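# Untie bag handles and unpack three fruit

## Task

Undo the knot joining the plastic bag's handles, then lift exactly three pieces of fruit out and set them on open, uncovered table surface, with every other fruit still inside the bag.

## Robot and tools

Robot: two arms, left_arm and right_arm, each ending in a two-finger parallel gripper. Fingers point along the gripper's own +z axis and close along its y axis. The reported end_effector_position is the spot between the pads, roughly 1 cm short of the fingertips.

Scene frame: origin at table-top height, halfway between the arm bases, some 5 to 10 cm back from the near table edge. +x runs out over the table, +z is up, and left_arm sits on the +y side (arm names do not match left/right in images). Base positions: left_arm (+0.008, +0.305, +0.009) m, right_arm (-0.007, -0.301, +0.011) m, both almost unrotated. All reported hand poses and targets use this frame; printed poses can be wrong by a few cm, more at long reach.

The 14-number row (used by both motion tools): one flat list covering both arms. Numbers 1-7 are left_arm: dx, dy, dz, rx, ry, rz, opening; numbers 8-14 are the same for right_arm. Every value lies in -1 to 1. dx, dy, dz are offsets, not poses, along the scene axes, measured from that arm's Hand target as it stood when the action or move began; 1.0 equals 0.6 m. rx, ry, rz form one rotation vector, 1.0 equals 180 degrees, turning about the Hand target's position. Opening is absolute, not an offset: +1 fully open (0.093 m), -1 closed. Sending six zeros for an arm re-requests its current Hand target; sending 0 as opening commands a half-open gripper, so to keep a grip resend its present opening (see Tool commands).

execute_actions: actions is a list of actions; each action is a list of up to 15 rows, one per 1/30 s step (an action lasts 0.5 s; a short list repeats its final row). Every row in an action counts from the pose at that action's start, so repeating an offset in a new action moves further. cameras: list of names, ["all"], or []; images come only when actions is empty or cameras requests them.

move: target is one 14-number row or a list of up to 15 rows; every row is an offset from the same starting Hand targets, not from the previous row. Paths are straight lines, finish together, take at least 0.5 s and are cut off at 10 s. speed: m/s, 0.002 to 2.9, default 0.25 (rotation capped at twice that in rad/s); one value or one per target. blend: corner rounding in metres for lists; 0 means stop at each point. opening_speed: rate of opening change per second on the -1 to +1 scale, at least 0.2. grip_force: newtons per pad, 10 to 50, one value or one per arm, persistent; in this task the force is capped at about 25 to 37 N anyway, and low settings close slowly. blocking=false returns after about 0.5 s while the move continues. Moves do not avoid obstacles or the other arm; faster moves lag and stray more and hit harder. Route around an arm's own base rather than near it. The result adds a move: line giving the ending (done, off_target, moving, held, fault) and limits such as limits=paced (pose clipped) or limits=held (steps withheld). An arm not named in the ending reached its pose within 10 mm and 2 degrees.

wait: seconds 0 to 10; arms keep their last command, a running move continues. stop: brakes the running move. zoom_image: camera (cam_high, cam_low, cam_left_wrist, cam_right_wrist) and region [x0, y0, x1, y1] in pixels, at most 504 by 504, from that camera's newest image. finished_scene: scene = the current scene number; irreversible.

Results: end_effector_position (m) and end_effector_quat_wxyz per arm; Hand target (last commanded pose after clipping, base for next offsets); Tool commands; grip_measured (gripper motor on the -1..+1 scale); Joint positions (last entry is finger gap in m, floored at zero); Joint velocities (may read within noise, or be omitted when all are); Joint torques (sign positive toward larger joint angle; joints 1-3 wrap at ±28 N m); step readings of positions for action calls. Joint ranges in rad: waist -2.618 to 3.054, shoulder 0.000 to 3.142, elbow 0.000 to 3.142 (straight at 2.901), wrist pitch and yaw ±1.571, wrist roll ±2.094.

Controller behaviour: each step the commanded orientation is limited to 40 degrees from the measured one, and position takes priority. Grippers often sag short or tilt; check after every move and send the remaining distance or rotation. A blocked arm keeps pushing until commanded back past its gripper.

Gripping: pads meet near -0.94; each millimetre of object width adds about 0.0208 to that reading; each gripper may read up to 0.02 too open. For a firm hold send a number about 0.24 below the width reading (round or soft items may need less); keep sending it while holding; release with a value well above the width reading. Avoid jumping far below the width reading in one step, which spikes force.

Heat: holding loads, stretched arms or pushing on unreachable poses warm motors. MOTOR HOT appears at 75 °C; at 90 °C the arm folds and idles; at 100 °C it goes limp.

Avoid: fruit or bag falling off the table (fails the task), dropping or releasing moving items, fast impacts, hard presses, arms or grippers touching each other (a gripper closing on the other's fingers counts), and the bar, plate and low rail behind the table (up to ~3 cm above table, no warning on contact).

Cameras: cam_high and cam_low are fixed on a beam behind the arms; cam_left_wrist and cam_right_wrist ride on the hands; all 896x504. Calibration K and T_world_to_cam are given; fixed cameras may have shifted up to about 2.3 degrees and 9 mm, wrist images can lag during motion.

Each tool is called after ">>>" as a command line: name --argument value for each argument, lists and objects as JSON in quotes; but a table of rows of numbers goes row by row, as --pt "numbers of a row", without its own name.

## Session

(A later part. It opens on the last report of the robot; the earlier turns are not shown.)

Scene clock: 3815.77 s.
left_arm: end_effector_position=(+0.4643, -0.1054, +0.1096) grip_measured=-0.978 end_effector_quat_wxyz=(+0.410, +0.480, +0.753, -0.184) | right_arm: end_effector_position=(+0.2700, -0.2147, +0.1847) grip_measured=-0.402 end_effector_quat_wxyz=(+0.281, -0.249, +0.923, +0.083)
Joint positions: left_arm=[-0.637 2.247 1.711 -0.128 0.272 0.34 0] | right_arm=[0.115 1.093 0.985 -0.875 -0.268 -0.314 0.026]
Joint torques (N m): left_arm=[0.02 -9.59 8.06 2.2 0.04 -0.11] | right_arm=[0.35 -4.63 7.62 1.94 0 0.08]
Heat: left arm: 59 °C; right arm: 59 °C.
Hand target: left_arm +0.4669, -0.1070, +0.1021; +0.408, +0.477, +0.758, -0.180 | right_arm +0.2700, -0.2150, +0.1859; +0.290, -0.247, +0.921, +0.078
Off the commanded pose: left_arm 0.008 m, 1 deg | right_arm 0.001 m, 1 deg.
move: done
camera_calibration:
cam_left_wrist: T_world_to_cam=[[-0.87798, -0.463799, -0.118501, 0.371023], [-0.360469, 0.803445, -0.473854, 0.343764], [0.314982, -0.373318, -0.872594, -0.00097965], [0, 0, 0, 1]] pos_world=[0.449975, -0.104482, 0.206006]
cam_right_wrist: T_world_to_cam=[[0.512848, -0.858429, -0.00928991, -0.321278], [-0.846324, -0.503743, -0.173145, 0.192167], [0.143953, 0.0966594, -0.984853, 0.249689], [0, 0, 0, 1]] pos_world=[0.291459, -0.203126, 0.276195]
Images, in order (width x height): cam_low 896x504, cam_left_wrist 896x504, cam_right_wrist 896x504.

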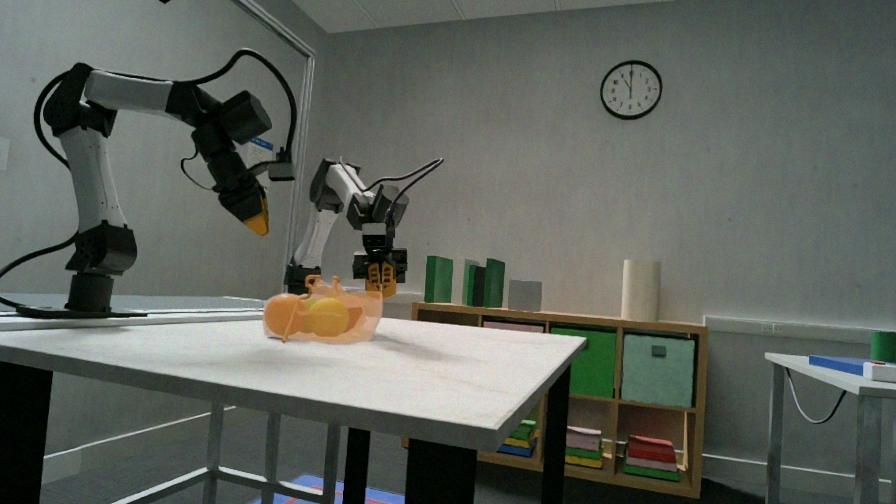

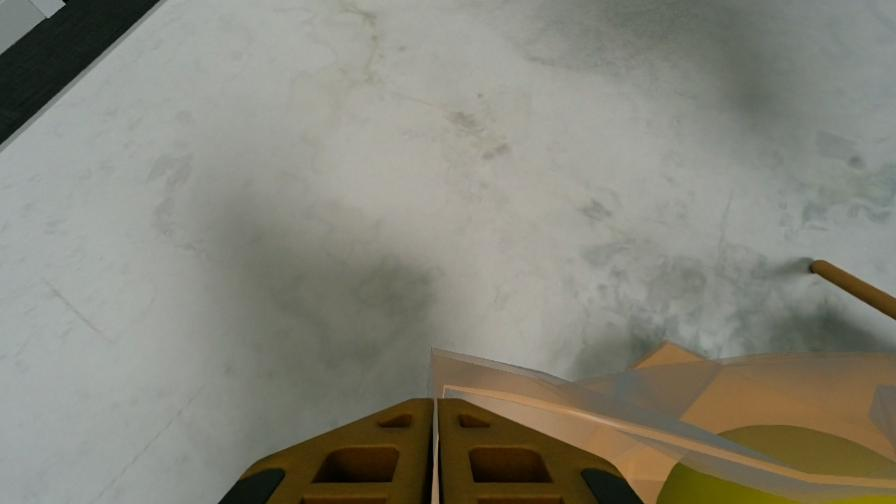

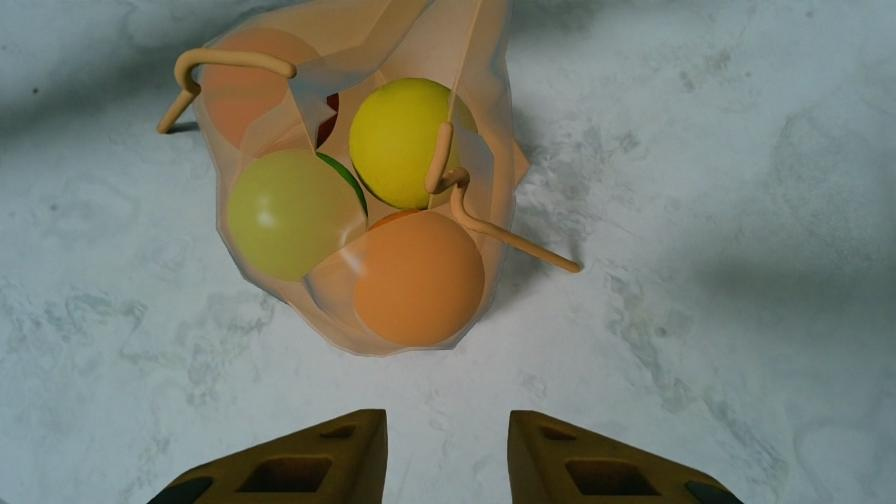

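>>> move --target '[0.01,0.0,-0.055,-0.1304,0.0025,-0.1546,-1, 0.0,0.0,0.0,0,0,0,-0.4]' --speed 0.08 --cameras '["cam_left_wrist","cam_right_wrist"]'

Scene clock: 3856.63 s.
left_arm: end_effector_position=(+0.4677, -0.1076, +0.0730) grip_measured=-0.978 end_effector_quat_wxyz=(+0.435, +0.552, +0.573, -0.422) | right_arm: end_effector_position=(+0.2700, -0.2147, +0.1847) grip_measured=-0.402 end_effector_quat_wxyz=(+0.281, -0.249, +0.923, +0.083)
Joint positions: left_arm=[-0.482 2.522 1.76 0.28 0.981 0.398 0] | right_arm=[0.115 1.093 0.985 -0.875 -0.268 -0.314 0.026]
Joint torques (N m): left_arm=[0.84 -10.06 8.66 2.08 0.41 -0.02] | right_arm=[0.27 -4.66 7.73 1.93 0.01 0.1]
Heat: left arm: 65 °C; right arm: 59 °C.
Hand target: left_arm +0.4728, -0.1070, +0.0688; +0.437, +0.551, +0.571, -0.423 | right_arm +0.2700, -0.2150, +0.1859; +0.290, -0.247, +0.921, +0.078
Off the commanded pose: left_arm 0.007 m, 0 deg | right_arm 0.001 m, 1 deg.
move: done
camera_calibration:
cam_left_wrist: T_world_to_cam=[[-0.999577, -0.0290826, -0.000518403, 0.463554], [-0.0182886, 0.642245, -0.766281, 0.173367], [0.0226184, -0.765947, -0.642506, 0.0428246], [0, 0, 0, 1]] pos_world=[0.46556, -0.0650616, 0.160603]
cam_right_wrist: T_world_to_cam=[[0.512848, -0.858429, -0.00928991, -0.321278], [-0.846324, -0.503743, -0.173145, 0.192167], [0.143953, 0.0966594, -0.984853, 0.249689], [0, 0, 0, 1]] pos_world=[0.291459, -0.203126, 0.276195]
Images, in order (width x height): cam_left_wrist 896x504, cam_right_wrist 896x504.

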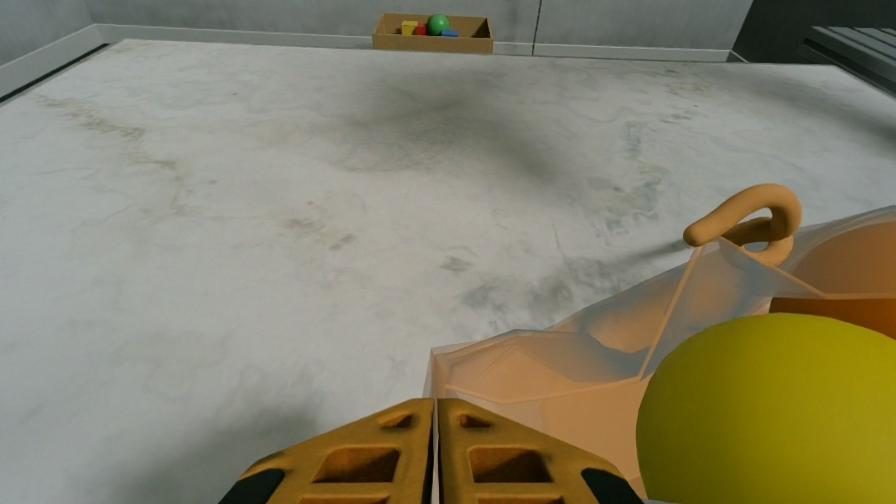

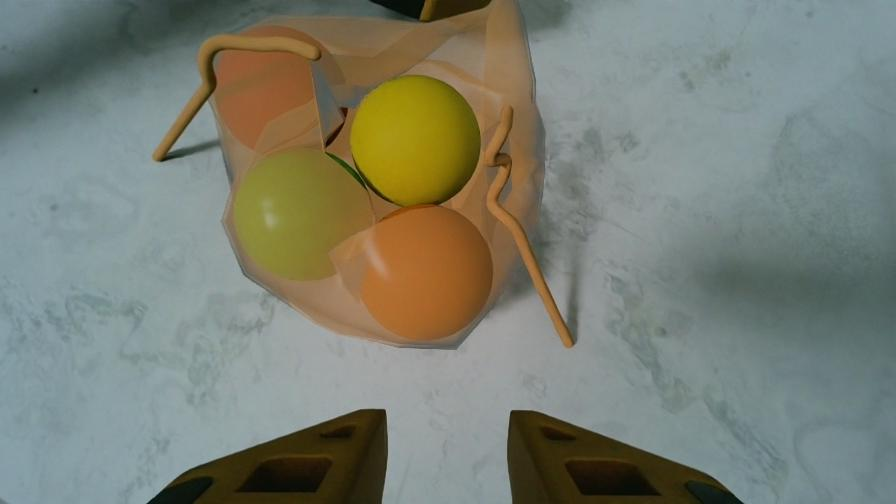

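>>> move --target '[0.02,0.0,0.0,-0.0556,0.0,0.0,-1, 0.0,0.0,0.0,0,0,0,0.0]' --speed 0.08 --cameras '["cam_left_wrist"]'

>>> move --target '[0,0,0,0,0,0,-1, 0.158,0.13,-0.08,0.018,-0.028,0,0.0]' --speed 0.08 --cameras '["cam_left_wrist","cam_right_wrist"]'

Scene clock: 3903.70 s.
left_arm: end_effector_position=(+0.4809, -0.1087, +0.0751) grip_measured=-0.978 end_effector_quat_wxyz=(+0.485, +0.513, +0.531, -0.468) | right_arm: end_effector_position=(+0.2701, -0.2147, +0.1847) grip_measured=-0.002 end_effector_quat_wxyz=(+0.281, -0.249, +0.923, +0.083)
Joint positions: left_arm=[-0.464 2.641 1.771 0.705 1.046 0.135 0] | right_arm=[0.115 1.093 0.985 -0.874 -0.268 -0.314 0.045]
Joint torques (N m): left_arm=[0.85 -10.19 8.36 2.08 0.23 -0.08] | right_arm=[0.35 -4.56 7.61 1.93 0 0.11]
Heat: left arm: 71 °C; right arm: 58 °C.
Hand target: left_arm +0.4849, -0.1069, +0.0691; +0.484, +0.511, +0.532, -0.471 | right_arm +0.2700, -0.2150, +0.1859; +0.290, -0.247, +0.921, +0.078
Off the commanded pose: left_arm 0.008 m, 0 deg | right_arm 0.001 m, 1 deg.
move: done
camera_calibration:
cam_left_wrist: T_world_to_cam=[[-0.999556, -0.0293987, -0.00483126, 0.476968], [-0.0104141, 0.496699, -0.86786, 0.163907], [0.0279136, -0.867425, -0.496785, 0.0185749], [0, 0, 0, 1]] pos_world=[0.477945, -0.051278, 0.153781]
Images, in order (width x height): cam_left_wrist 896x504.

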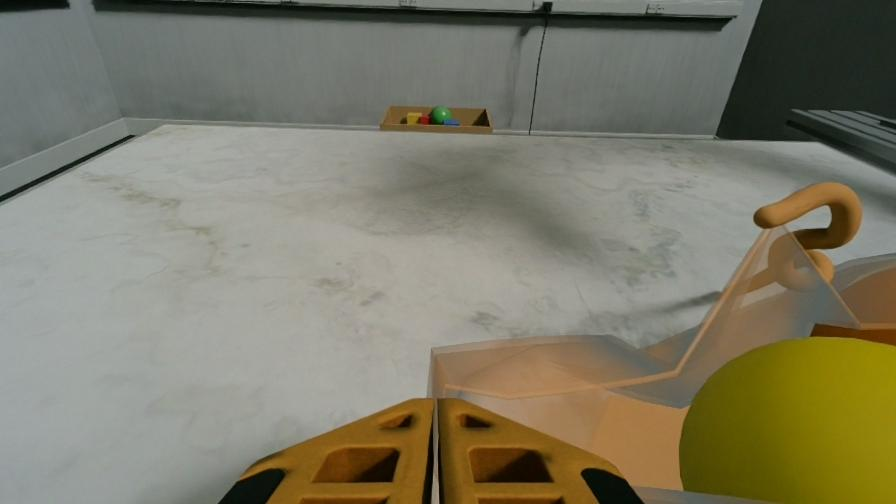

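Scene clock: 3906.03 s.
left_arm: end_effector_position=(+0.4809, -0.1087, +0.0752) grip_measured=-0.978 end_effector_quat_wxyz=(+0.485, +0.513, +0.531, -0.468) | right_arm: end_effector_position=(+0.3549, -0.1406, +0.1289) grip_measured=-0.002 end_effector_quat_wxyz=(+0.321, -0.245, +0.910, +0.095)
Joint positions: left_arm=[-0.464 2.641 1.771 0.706 1.046 0.134 0] | right_arm=[0.332 1.446 0.967 -0.377 -0.158 -0.119 0.045]
Joint torques (N m): left_arm=[0.87 -10.24 8.34 2.11 0.22 -0.1] | right_arm=[0.18 -5.08 11.95 2.17 0.1 0.07]
Heat: left arm: 70 °C; right arm: 58 °C.
Hand target: left_arm +0.4849, -0.1069, +0.0691; +0.484, +0.511, +0.532, -0.471 | right_arm +0.3648, -0.1369, +0.1379; +0.337, -0.242, +0.905, +0.093
Off the commanded pose: left_arm 0.008 m, 0 deg | right_arm 0.014 m, 2 deg.
move: off_target (right_arm)
camera_calibration:
cam_left_wrist: T_world_to_cam=[[-0.999555, -0.029452, -0.00473248, 0.47705], [-0.0105162, 0.496384, -0.868039, 0.164054], [0.0279146, -0.867603, -0.496473, 0.0185642], [0, 0, 0, 1]] pos_world=[0.478045, -0.0512775, 0.15388]
cam_right_wrist: T_world_to_cam=[[0.514063, -0.857689, -0.0104356, -0.301856], [-0.829655, -0.494099, -0.259881, 0.298303], [0.217741, 0.142253, -0.965584, 0.153007], [0, 0, 0, 1]] pos_world=[0.369346, -0.133273, 0.222114]
Images, in order (width x height): cam_left_wrist 896x504, cam_right_wrist 896x504.

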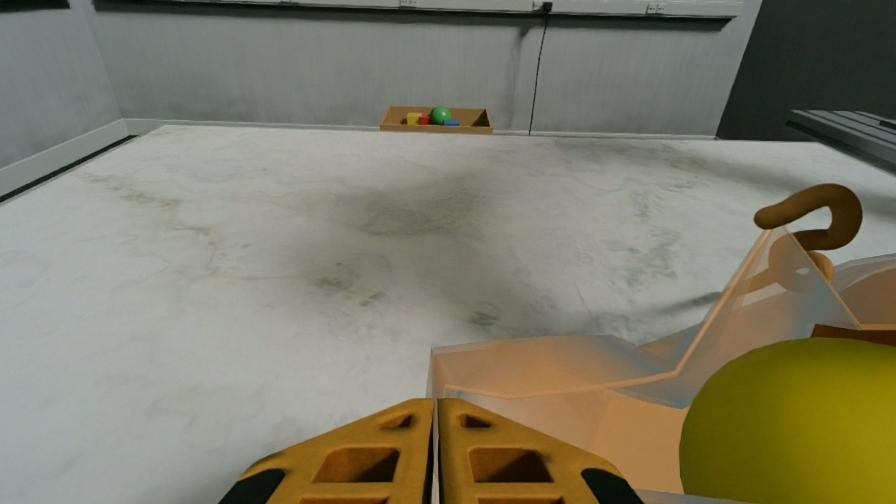

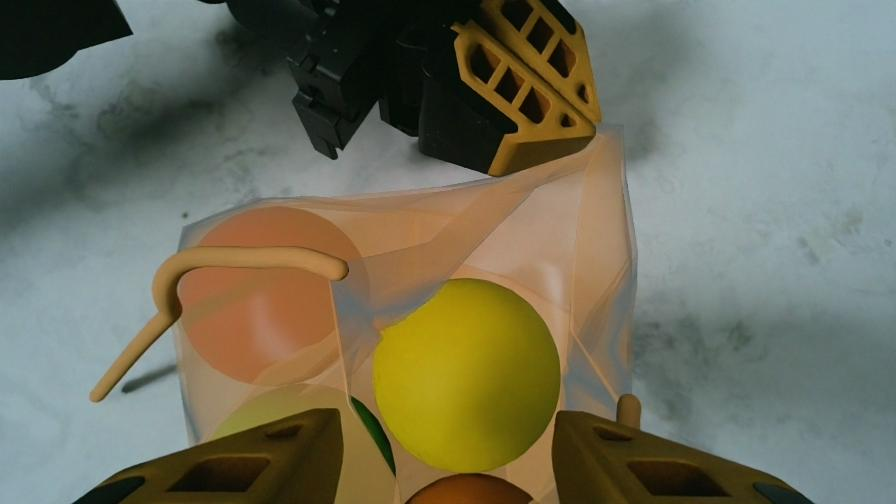

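>>> move --target '[0,0,0,0,0,0,-1, 0.022,0.0,-0.09,0,0,0,0.0]' --speed 0.06 --cameras '["cam_right_wrist"]'

Scene clock: 3919.07 s.
left_arm: end_effector_position=(+0.4808, -0.1087, +0.0752) grip_measured=-0.978 end_effector_quat_wxyz=(+0.485, +0.513, +0.531, -0.468) | right_arm: end_effector_position=(+0.3778, -0.1339, +0.0902) grip_measured=-0.002 end_effector_quat_wxyz=(+0.339, -0.245, +0.903, +0.097)
Joint positions: left_arm=[-0.464 2.641 1.771 0.706 1.047 0.134 0] | right_arm=[0.332 1.577 0.905 -0.146 -0.157 -0.119 0.045]
Joint torques (N m): left_arm=[0.83 -10.22 8.27 2.1 0.21 -0.1] | right_arm=[-0.42 -5.93 7.57 2.19 0 0.02]
Heat: left arm: 68 °C; right arm: 61 °C.
Hand target: left_arm +0.4848, -0.1069, +0.0691; +0.484, +0.511, +0.532, -0.471 | right_arm +0.3780, -0.1370, +0.0838; +0.337, -0.242, +0.905, +0.093
Off the commanded pose: left_arm 0.008 m, 0 deg | right_arm 0.007 m, 1 deg.
move: done
camera_calibration:
cam_right_wrist: T_world_to_cam=[[0.515139, -0.857103, -0.00248981, -0.309325], [-0.819066, -0.491418, -0.296039, 0.310158], [0.252512, 0.154541, -0.955173, 0.0974016], [0, 0, 0, 1]] pos_world=[0.38879, -0.127759, 0.184084]
Images, in order (width x height): cam_right_wrist 896x504.

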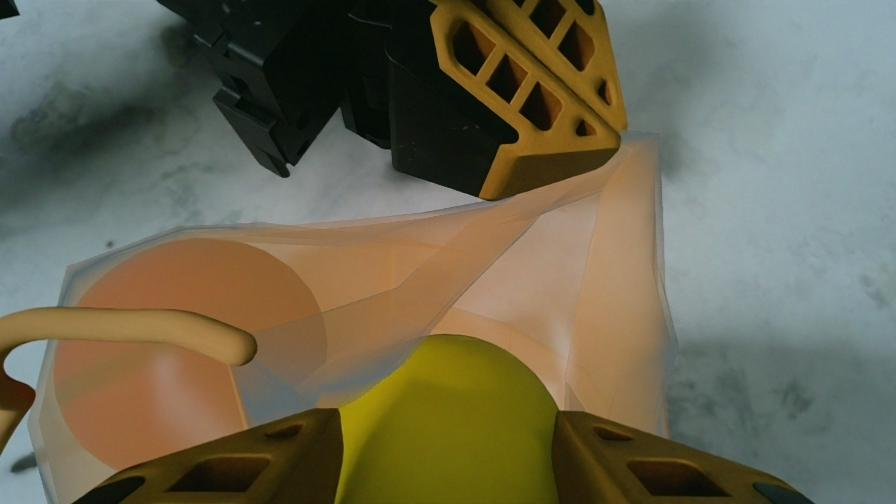

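>>> move --pt "0 0 0 0 0 0 -1 -0.003 -0.008 -0.01 0 0 0 0.75" --pt "0 0 0 0 0 0 -1 -0.003 -0.008 -0.08 0 0 0 0.75" --speed 0.05 --opening_speed 0.5 --cameras '["cam_right_wrist","cam_left_wrist"]'

Scene clock: 3933.40 s.
left_arm: end_effector_position=(+0.4808, -0.1087, +0.0752) grip_measured=-0.978 end_effector_quat_wxyz=(+0.485, +0.513, +0.531, -0.468) | right_arm: end_effector_position=(+0.3939, -0.1297, +0.0695) grip_measured=+0.748 end_effector_quat_wxyz=(+0.387, -0.240, +0.884, +0.106)
Joint positions: left_arm=[-0.464 2.641 1.771 0.706 1.047 0.134 0] | right_arm=[0.327 1.658 0.812 0.134 -0.166 -0.108 0.081]
Joint torques (N m): left_arm=[0.85 -10.28 8.34 2.11 0.21 -0.11] | right_arm=[-0.65 -4.53 5.08 1.59 0.06 -0.13]
Heat: left arm: 67 °C; right arm: 59 °C.
Hand target: left_arm +0.4849, -0.1069, +0.0691; +0.484, +0.511, +0.532, -0.471 | right_arm +0.3761, -0.1417, +0.0358; +0.337, -0.242, +0.905, +0.093
Off the commanded pose: left_arm 0.008 m, 0 deg | right_arm 0.040 m, 6 deg.
move: off_target (right_arm)
camera_calibration:
cam_left_wrist: T_world_to_cam=[[-0.999568, -0.0290045, -0.00470028, 0.476976], [-0.0103183, 0.496273, -0.868105, 0.163963], [0.0275116, -0.867682, -0.496358, 0.0187378], [0, 0, 0, 1]] pos_world=[0.477946, -0.0512774, 0.15388]
cam_right_wrist: T_world_to_cam=[[0.512027, -0.858956, 0.00478416, -0.31358], [-0.788048, -0.47196, -0.395266, 0.316482], [0.341774, 0.198616, -0.918554, 0.0408379], [0, 0, 0, 1]] pos_world=[0.396007, -0.128096, 0.164106]
Images, in order (width x height): cam_left_wrist 896x504, cam_right_wrist 896x504.

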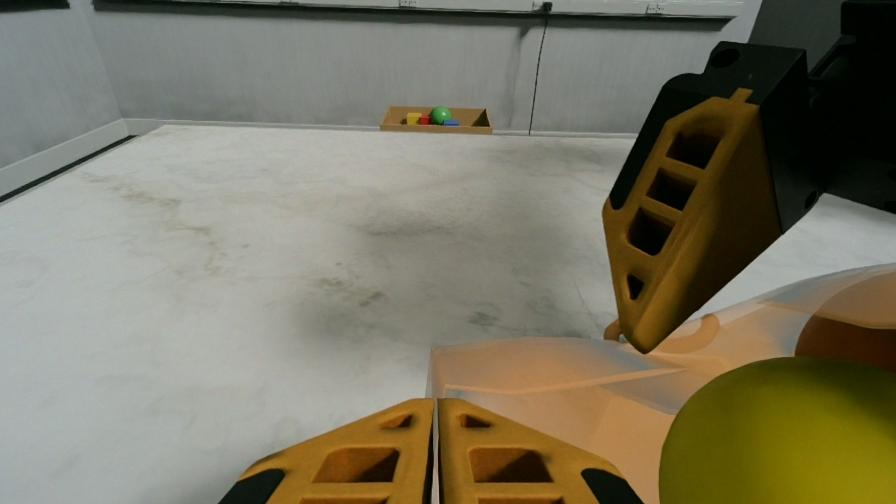

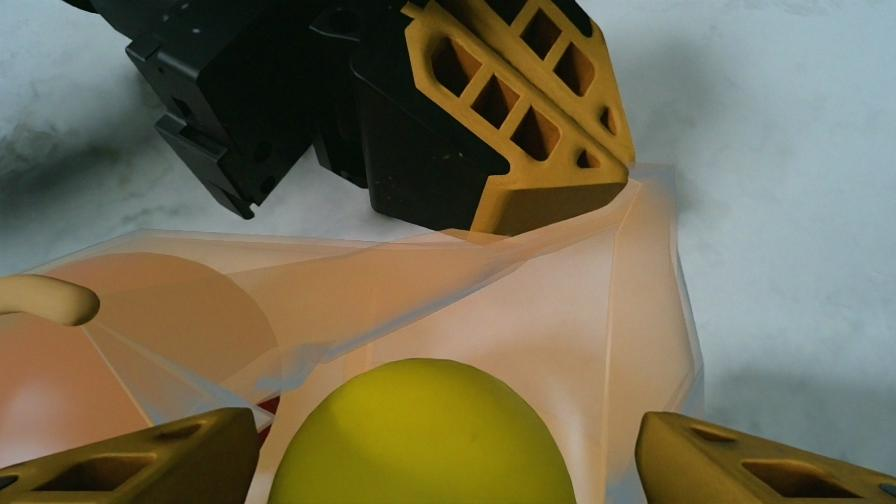

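>>> move --pt "0 0 0 0 0 0 -1 0.0 0.0 0.12 0 0 0 0.75" --pt "0 0 0 0 0 0 -1 -0.008 0.0 0.12 0 0 0 0.3" --speed 0.06 --opening_speed 0.8 --cameras '["cam_right_wrist","cam_left_wrist"]'

Scene clock: 3972.83 s.
left_arm: end_effector_position=(+0.4808, -0.1087, +0.0752) grip_measured=-0.978 end_effector_quat_wxyz=(+0.485, +0.513, +0.531, -0.468) | right_arm: end_effector_position=(+0.3683, -0.1388, +0.0937) grip_measured=+0.302 end_effector_quat_wxyz=(+0.324, -0.244, +0.909, +0.098)
Joint positions: left_arm=[-0.464 2.641 1.771 0.706 1.047 0.134 0] | right_arm=[0.324 1.545 0.907 -0.213 -0.167 -0.121 0.06]
Joint torques (N m): left_arm=[0.88 -10.19 8.35 2.1 0.22 -0.11] | right_arm=[-0.57 -9.39 10.48 1.77 0.06 -0.05]
Heat: left arm: 66 °C; right arm: 55 °C.
Hand target: left_arm +0.4849, -0.1069, +0.0691; +0.484, +0.511, +0.532, -0.471 | right_arm +0.3714, -0.1418, +0.1079; +0.337, -0.242, +0.905, +0.093
Off the commanded pose: left_arm 0.008 m, 0 deg | right_arm 0.015 m, 2 deg.
move: off_target (right_arm); target 2's new opening was sent with right_arm's hand 0.015 m and 2 deg from that target
camera_calibration:
cam_left_wrist: T_world_to_cam=[[-0.999568, -0.0290045, -0.00470028, 0.476976], [-0.0103183, 0.496273, -0.868105, 0.163963], [0.0275116, -0.867682, -0.496358, 0.0187378], [0, 0, 0, 1]] pos_world=[0.477946, -0.0512774, 0.15388]
cam_right_wrist: T_world_to_cam=[[0.513561, -0.857918, -0.0152012, -0.306987], [-0.828934, -0.491479, -0.267051, 0.301905], [0.221636, 0.149748, -0.963563, 0.115353], [0, 0, 0, 1]] pos_world=[0.38235, -0.132263, 0.187107]
Images, in order (width x height): cam_left_wrist 896x504, cam_right_wrist 896x504.

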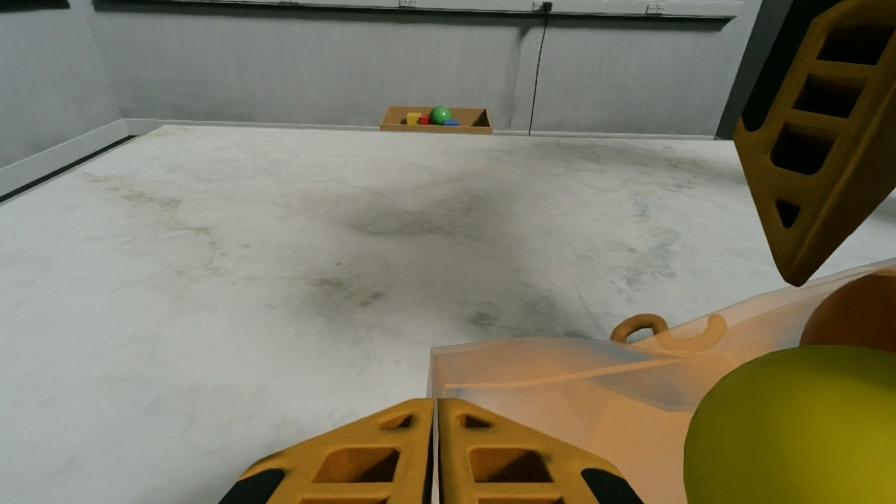

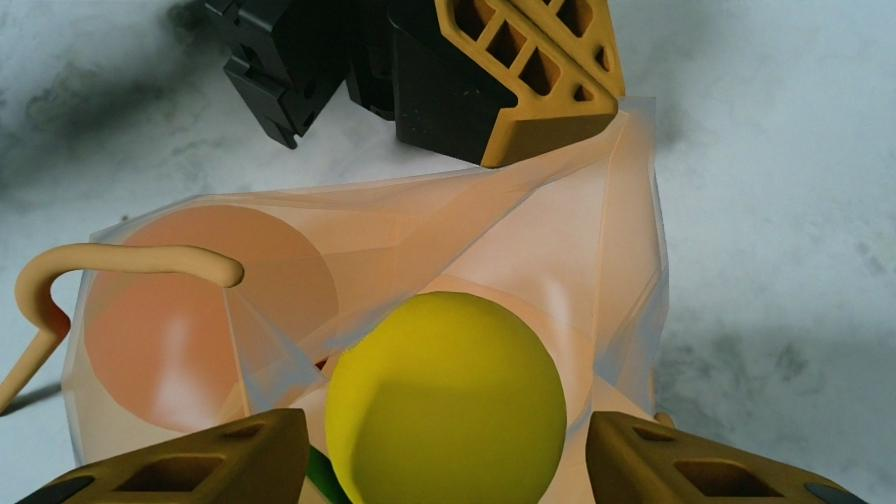

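>>> move --pt "0 0 0 0 0 0 -1 -0.004 0.012 -0.02 0 0 0 0.1" --pt "0 0 0 0 0 0 -1 -0.004 0.012 -0.068 0 0 0 0.1" --speed 0.05 --opening_speed 0.8 --cameras '["cam_right_wrist","cam_left_wrist"]'

Scene clock: 3985.70 s.
left_arm: end_effector_position=(+0.4808, -0.1087, +0.0752) grip_measured=-0.978 end_effector_quat_wxyz=(+0.485, +0.513, +0.531, -0.468) | right_arm: end_effector_position=(+0.3724, -0.1336, +0.0767) grip_measured=+0.102 end_effector_quat_wxyz=(+0.345, -0.245, +0.901, +0.096)
Joint positions: left_arm=[-0.464 2.641 1.771 0.706 1.047 0.134 0] | right_arm=[0.342 1.582 0.84 -0.064 -0.148 -0.112 0.05]
Joint torques (N m): left_arm=[0.87 -10.26 8.36 2.1 0.23 -0.11] | right_arm=[0.32 -5.5 6.83 2.19 0.06 0.09]
Heat: left arm: 66 °C; right arm: 56 °C.
Hand target: left_arm +0.4849, -0.1069, +0.0691; +0.484, +0.511, +0.532, -0.471 | right_arm +0.3689, -0.1346, +0.0669; +0.337, -0.242, +0.905, +0.093
Off the commanded pose: left_arm 0.008 m, 0 deg | right_arm 0.010 m, 1 deg.
move: done
camera_calibration:
cam_left_wrist: T_world_to_cam=[[-0.999568, -0.0290045, -0.00470028, 0.476976], [-0.0103183, 0.496273, -0.868105, 0.163963], [0.0275116, -0.867682, -0.496358, 0.0187378], [0, 0, 0, 1]] pos_world=[0.477946, -0.0512774, 0.15388]
cam_right_wrist: T_world_to_cam=[[0.514194, -0.857672, 0.00200067, -0.306406], [-0.816092, -0.489981, -0.306452, 0.30175], [0.263815, 0.155943, -0.951884, 0.0815133], [0, 0, 0, 1]] pos_world=[0.382303, -0.127656, 0.170676]
Images, in order (width x height): cam_left_wrist 896x504, cam_right_wrist 896x504.

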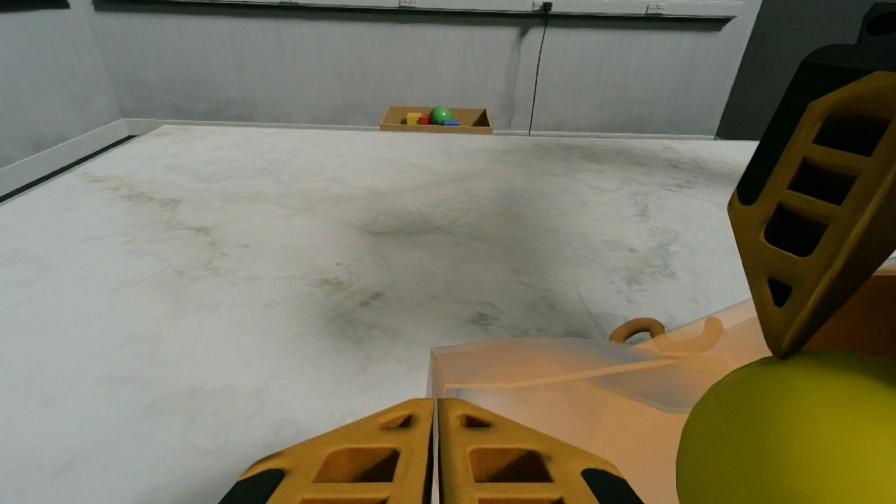

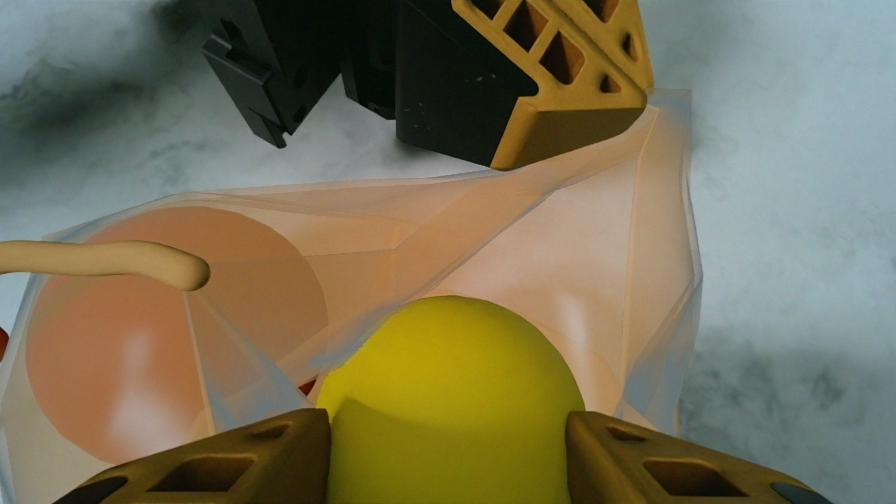

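>>> move --pt "0 0 0 0 0 0 -1 0.004 0.0 -0.01 0 0 0 0.62" --pt "0 0 0 0 0 0 -1 0.008 0.0 -0.055 0 0 0 0.62" --speed 0.04 --opening_speed 0.6 --cameras '["cam_right_wrist","cam_left_wrist"]'

Scene clock: 3998.43 s.
left_arm: end_effector_position=(+0.4807, -0.1087, +0.0752) grip_measured=-0.978 end_effector_quat_wxyz=(+0.485, +0.513, +0.531, -0.469) | right_arm: end_effector_position=(+0.3931, -0.1262, +0.0685) grip_measured=+0.618 end_effector_quat_wxyz=(+0.388, -0.236, +0.885, +0.105)
Joint positions: left_arm=[-0.464 2.641 1.771 0.706 1.047 0.134 0] | right_arm=[0.342 1.66 0.809 0.143 -0.149 -0.091 0.075]
Joint torques (N m): left_arm=[0.84 -10.26 8.35 2.1 0.21 -0.09] | right_arm=[0.12 -4.52 5.05 1.55 0.07 -0.17]
Heat: left arm: 67 °C; right arm: 55 °C.
Hand target: left_arm +0.4849, -0.1069, +0.0691; +0.484, +0.511, +0.532, -0.471 | right_arm +0.3738, -0.1346, +0.0341; +0.337, -0.242, +0.905, +0.093
Off the commanded pose: left_arm 0.008 m, 0 deg | right_arm 0.041 m, 7 deg.
move: off_target (right_arm)
camera_calibration:
cam_left_wrist: T_world_to_cam=[[-0.999577, -0.0286955, -0.00463403, 0.476987], [-0.0102224, 0.496278, -0.868104, 0.163917], [0.0272104, -0.867689, -0.496361, 0.0188818], [0, 0, 0, 1]] pos_world=[0.477947, -0.0512775, 0.15388]
cam_right_wrist: T_world_to_cam=[[0.504168, -0.863594, 0.00453291, -0.30762], [-0.791843, -0.464361, -0.396678, 0.319659], [0.344674, 0.196403, -0.917947, 0.0380296], [0, 0, 0, 1]] pos_world=[0.395104, -0.12469, 0.163105]
Images, in order (width x height): cam_left_wrist 896x504, cam_right_wrist 896x504.

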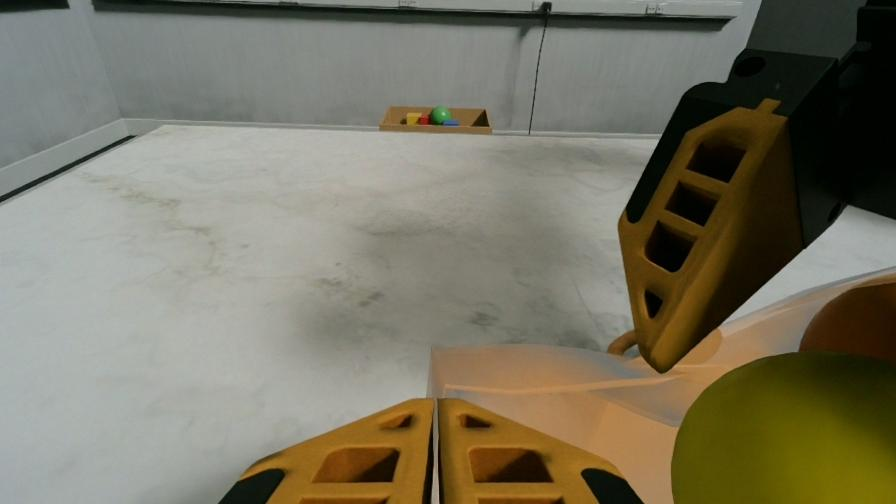

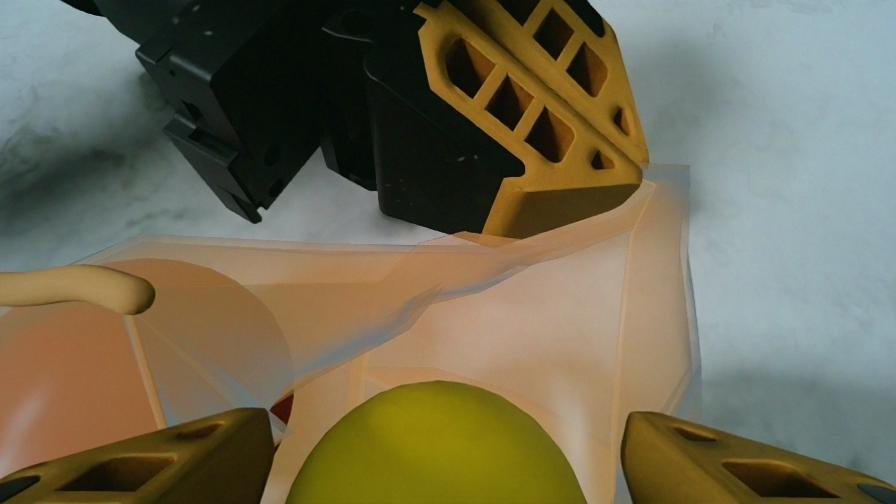

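>>> move --pt "0.01 0.015 0 0 0 0 -1 -0.0 0.0 0.1 0 0 0 0.2" --pt "0.015 0.025 0 0 0 0 -1 0.0 0.005 0.1 -0.0484 0.0746 0 0.1" --speed 0.06 --opening_speed 0.8 --cameras '["cam_right_wrist","cam_left_wrist"]'

Scene clock: 4030.77 s.
left_arm: end_effector_position=(+0.4897, -0.0942, +0.0772) grip_measured=-0.978 end_effector_quat_wxyz=(+0.488, +0.511, +0.529, -0.470) | right_arm: end_effector_position=(+0.3689, -0.1334, +0.0895) grip_measured=+0.102 end_effector_quat_wxyz=(+0.209, -0.249, +0.944, +0.058)
Joint positions: left_arm=[-0.432 2.644 1.779 0.706 1.078 0.134 0] | right_arm=[0.367 1.698 1.198 -0.597 -0.093 -0.113 0.05]
Joint torques (N m): left_arm=[0.9 -10.28 8.47 1.94 0.22 0] | right_arm=[0.17 -6.71 12.36 1.31 0.12 -0.06]
Heat: left arm: 69 °C; right arm: 55 °C.
Hand target: left_arm +0.4939, -0.0919, +0.0690; +0.484, +0.511, +0.532, -0.471 | right_arm +0.3738, -0.1315, +0.0941; +0.210, -0.254, +0.943, +0.052
Off the commanded pose: left_arm 0.009 m, 1 deg | right_arm 0.007 m, 1 deg.
move: done
camera_calibration:
cam_left_wrist: T_world_to_cam=[[-0.999534, -0.0298038, -0.00656555, 0.486355], [-0.00889713, 0.490364, -0.871472, 0.157596], [0.0291927, -0.871008, -0.490401, 0.0304429], [0, 0, 0, 1]] pos_world=[0.486641, -0.036268, 0.155463]
cam_right_wrist: T_world_to_cam=[[0.502389, -0.864638, -0.0024441, -0.300644], [-0.864537, -0.502282, -0.017005, 0.293211], [0.0134755, 0.0106561, -0.999852, 0.171833], [0, 0, 0, 1]] pos_world=[0.402216, -0.114505, 0.176059]
Images, in order (width x height): cam_left_wrist 896x504, cam_right_wrist 896x504.

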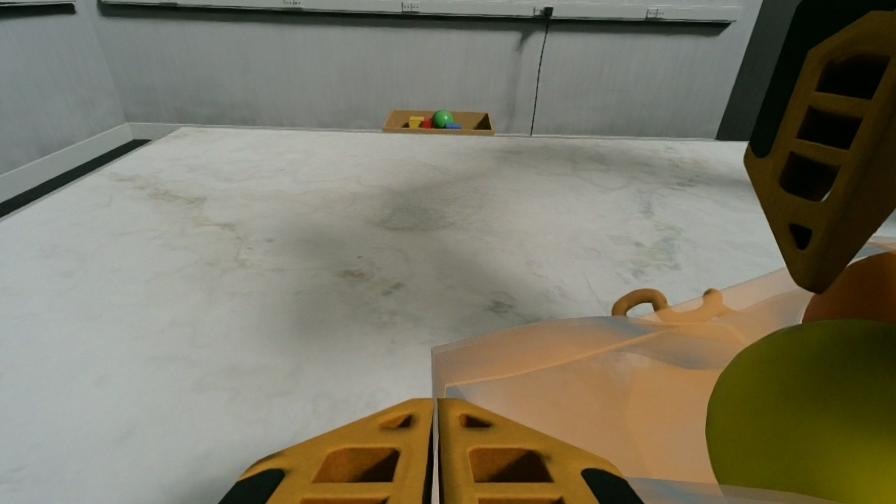

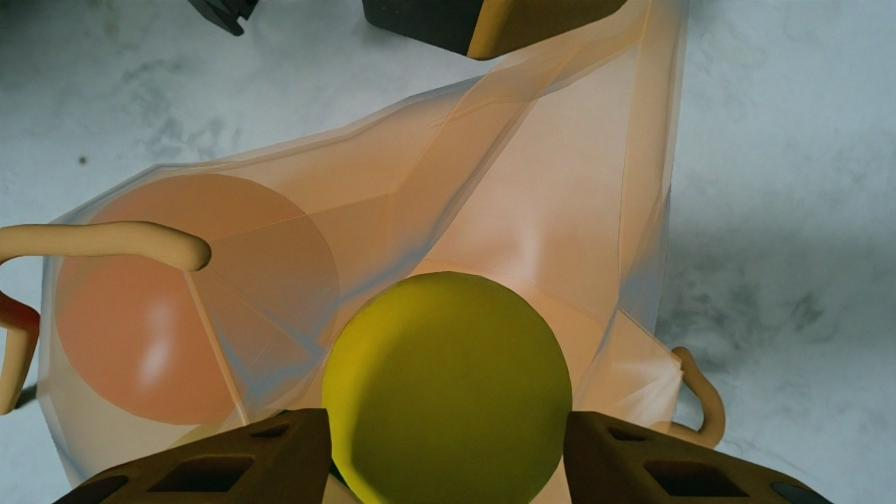

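>>> move --pt "0.0 0.0 0 0 0 0 -1 0.002 -0.003 -0.02 0 0 0 0.4" --pt "0.0 0.0 0 0 0 0 -1 0.003 -0.004 -0.1 0 0 0 0.65" --speed 0.035 --opening_speed 0.8 --blend '[0.005,0]' --cameras '["cam_right_wrist","cam_left_wrist"]'

Scene clock: 4047.93 s.
left_arm: end_effector_position=(+0.4895, -0.0942, +0.0772) grip_measured=-0.978 end_effector_quat_wxyz=(+0.487, +0.512, +0.529, -0.470) | right_arm: end_effector_position=(+0.3911, -0.1257, +0.0587) grip_measured=+0.648 end_effector_quat_wxyz=(+0.250, -0.252, +0.933, +0.063)
Joint positions: left_arm=[-0.432 2.644 1.779 0.706 1.079 0.134 0] | right_arm=[0.367 1.774 1.12 -0.359 -0.093 -0.118 0.076]
Joint torques (N m): left_arm=[0.91 -10.17 8.43 1.94 0.22 0] | right_arm=[-0.08 -6.09 5.6 1.38 0.11 -0.1]
Heat: left arm: 73 °C; right arm: 60 °C.
Hand target: left_arm +0.4938, -0.0919, +0.0690; +0.484, +0.511, +0.532, -0.471 | right_arm +0.3756, -0.1339, +0.0341; +0.210, -0.254, +0.943, +0.051
Off the commanded pose: left_arm 0.010 m, 1 deg | right_arm 0.030 m, 5 deg.
move: off_target (right_arm); blend cut to 0 m at target 1; target 2's new opening was sent with right_arm's hand 0.031 m and 5 deg from that target
camera_calibration:
cam_left_wrist: T_world_to_cam=[[-0.999567, -0.0286885, -0.00649232, 0.486303], [-0.00841027, 0.490262, -0.871534, 0.157364], [0.028186, -0.871103, -0.490291, 0.030915], [0, 0, 0, 1]] pos_world=[0.486544, -0.036268, 0.155462]
cam_right_wrist: T_world_to_cam=[[0.507754, -0.86141, 0.012606, -0.307767], [-0.856503, -0.506328, -0.10017, 0.317105], [0.0926699, 0.0400644, -0.994891, 0.113006], [0, 0, 0, 1]] pos_world=[0.417399, -0.109082, 0.148072]
Images, in order (width x height): cam_left_wrist 896x504, cam_right_wrist 896x504.

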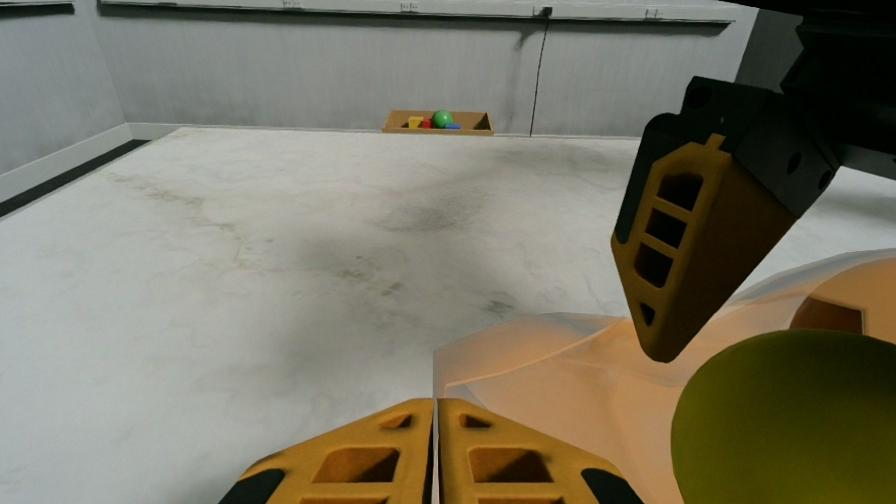

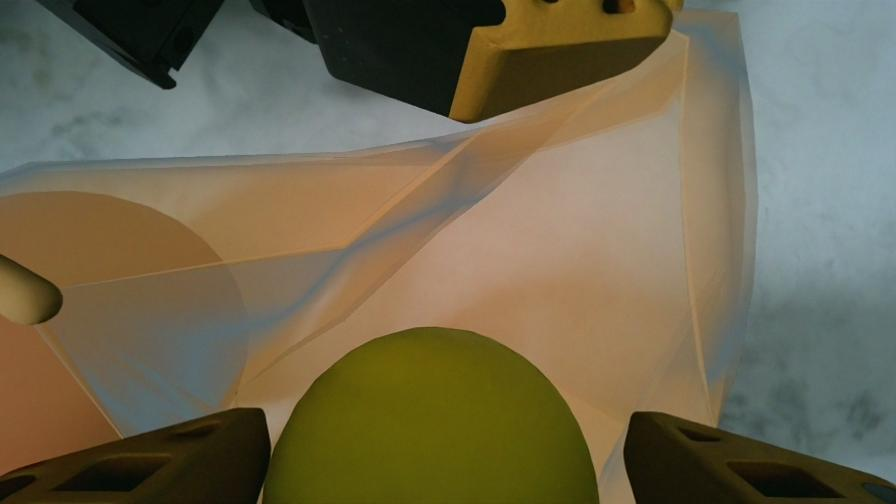

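>>> move --pt "-0.02 0.0 0.02 0 0 0 -1 0.0 0.0 0.12 0 0 0 0.4" --pt "-0.05 0.0 0.02 0 0 0 -1 0.006 0.0 0.12 0.0518 -0.027 0.3218 0.1" --pt "-0.05 0.0 -0.01 0 0 0 -1 0.006 0.0 0.11 0.0518 -0.027 0.3218 0.1" --speed 0.08 --opening_speed 0.8 --cameras '["cam_right_wrist","cam_left_wrist"]'

Scene clock: 4100.63 s.
left_arm: end_effector_position=(+0.4649, -0.0906, +0.0685) grip_measured=-0.978 end_effector_quat_wxyz=(+0.486, +0.515, +0.526, -0.472) | right_arm: end_effector_position=(+0.3731, -0.1322, +0.0983) grip_measured=+0.148 end_effector_quat_wxyz=(-0.208, +0.665, -0.687, -0.207)
Joint positions: left_arm=[-0.445 2.596 1.63 0.81 1.076 0.134 0] | right_arm=[0.163 1.95 1.525 -0.982 -0.622 -1.321 0.052]
Joint torques (N m): left_arm=[-0.1 -11.3 5.57 2 0 -0.09] | right_arm=[-1.1 -8.42 10.13 0.78 -0.53 -0.08]
Heat: left arm: 80 °C; right arm: 56 °C. Fold the left arm in close to its base, or ease its load, before you think long.
Hand target: left_arm +0.4638, -0.0920, +0.0631; +0.484, +0.511, +0.532, -0.471 | right_arm +0.3792, -0.1340, +0.1000; -0.216, +0.663, -0.685, -0.210
Off the commanded pose: left_arm 0.006 m, 1 deg | right_arm 0.007 m, 1 deg.
MOTOR HOT: joint 2 (shoulder) of the left arm reports 80 °C; the controller's stop level is 90 °C. To cool a motor, set the load down, stop pushing, or move to a pose that needs little force.
move: done
camera_calibration:
cam_left_wrist: T_world_to_cam=[[-0.999781, -0.0187046, -0.00935187, 0.463029], [-0.00100496, 0.489655, -0.871916, 0.144239], [0.020888, -0.871716, -0.489567, 0.0338391], [0, 0, 0, 1]] pos_world=[0.462366, -0.0324685, 0.146661]
cam_right_wrist: T_world_to_cam=[[0.999733, -0.0227686, -0.00383467, -0.375774], [-0.0230883, -0.984264, -0.175191, -0.06447], [0.00021452, 0.175232, -0.984527, 0.205712], [0, 0, 0, 1]] pos_world=[0.374141, -0.108059, 0.189794]
Images, in order (width x height): cam_left_wrist 896x504, cam_right_wrist 896x504.

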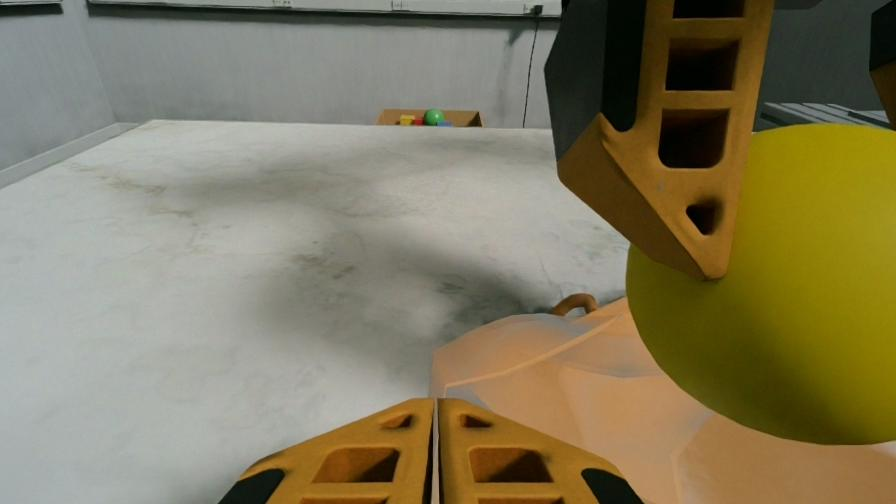

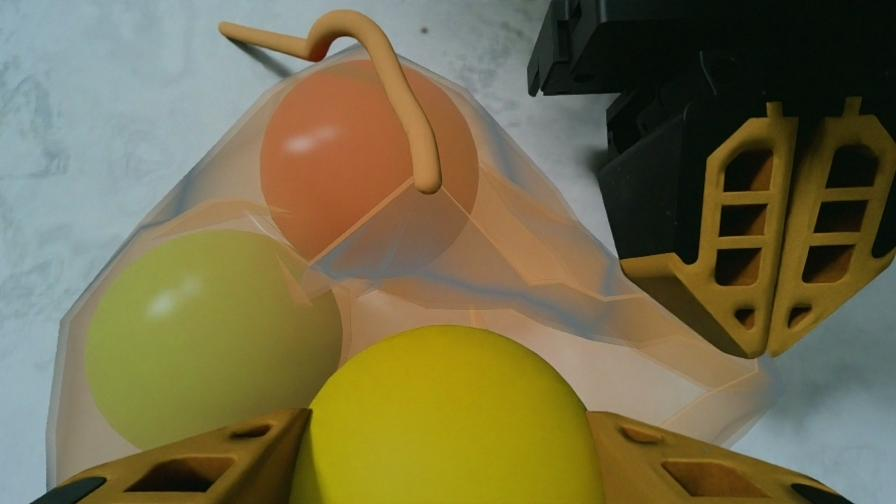

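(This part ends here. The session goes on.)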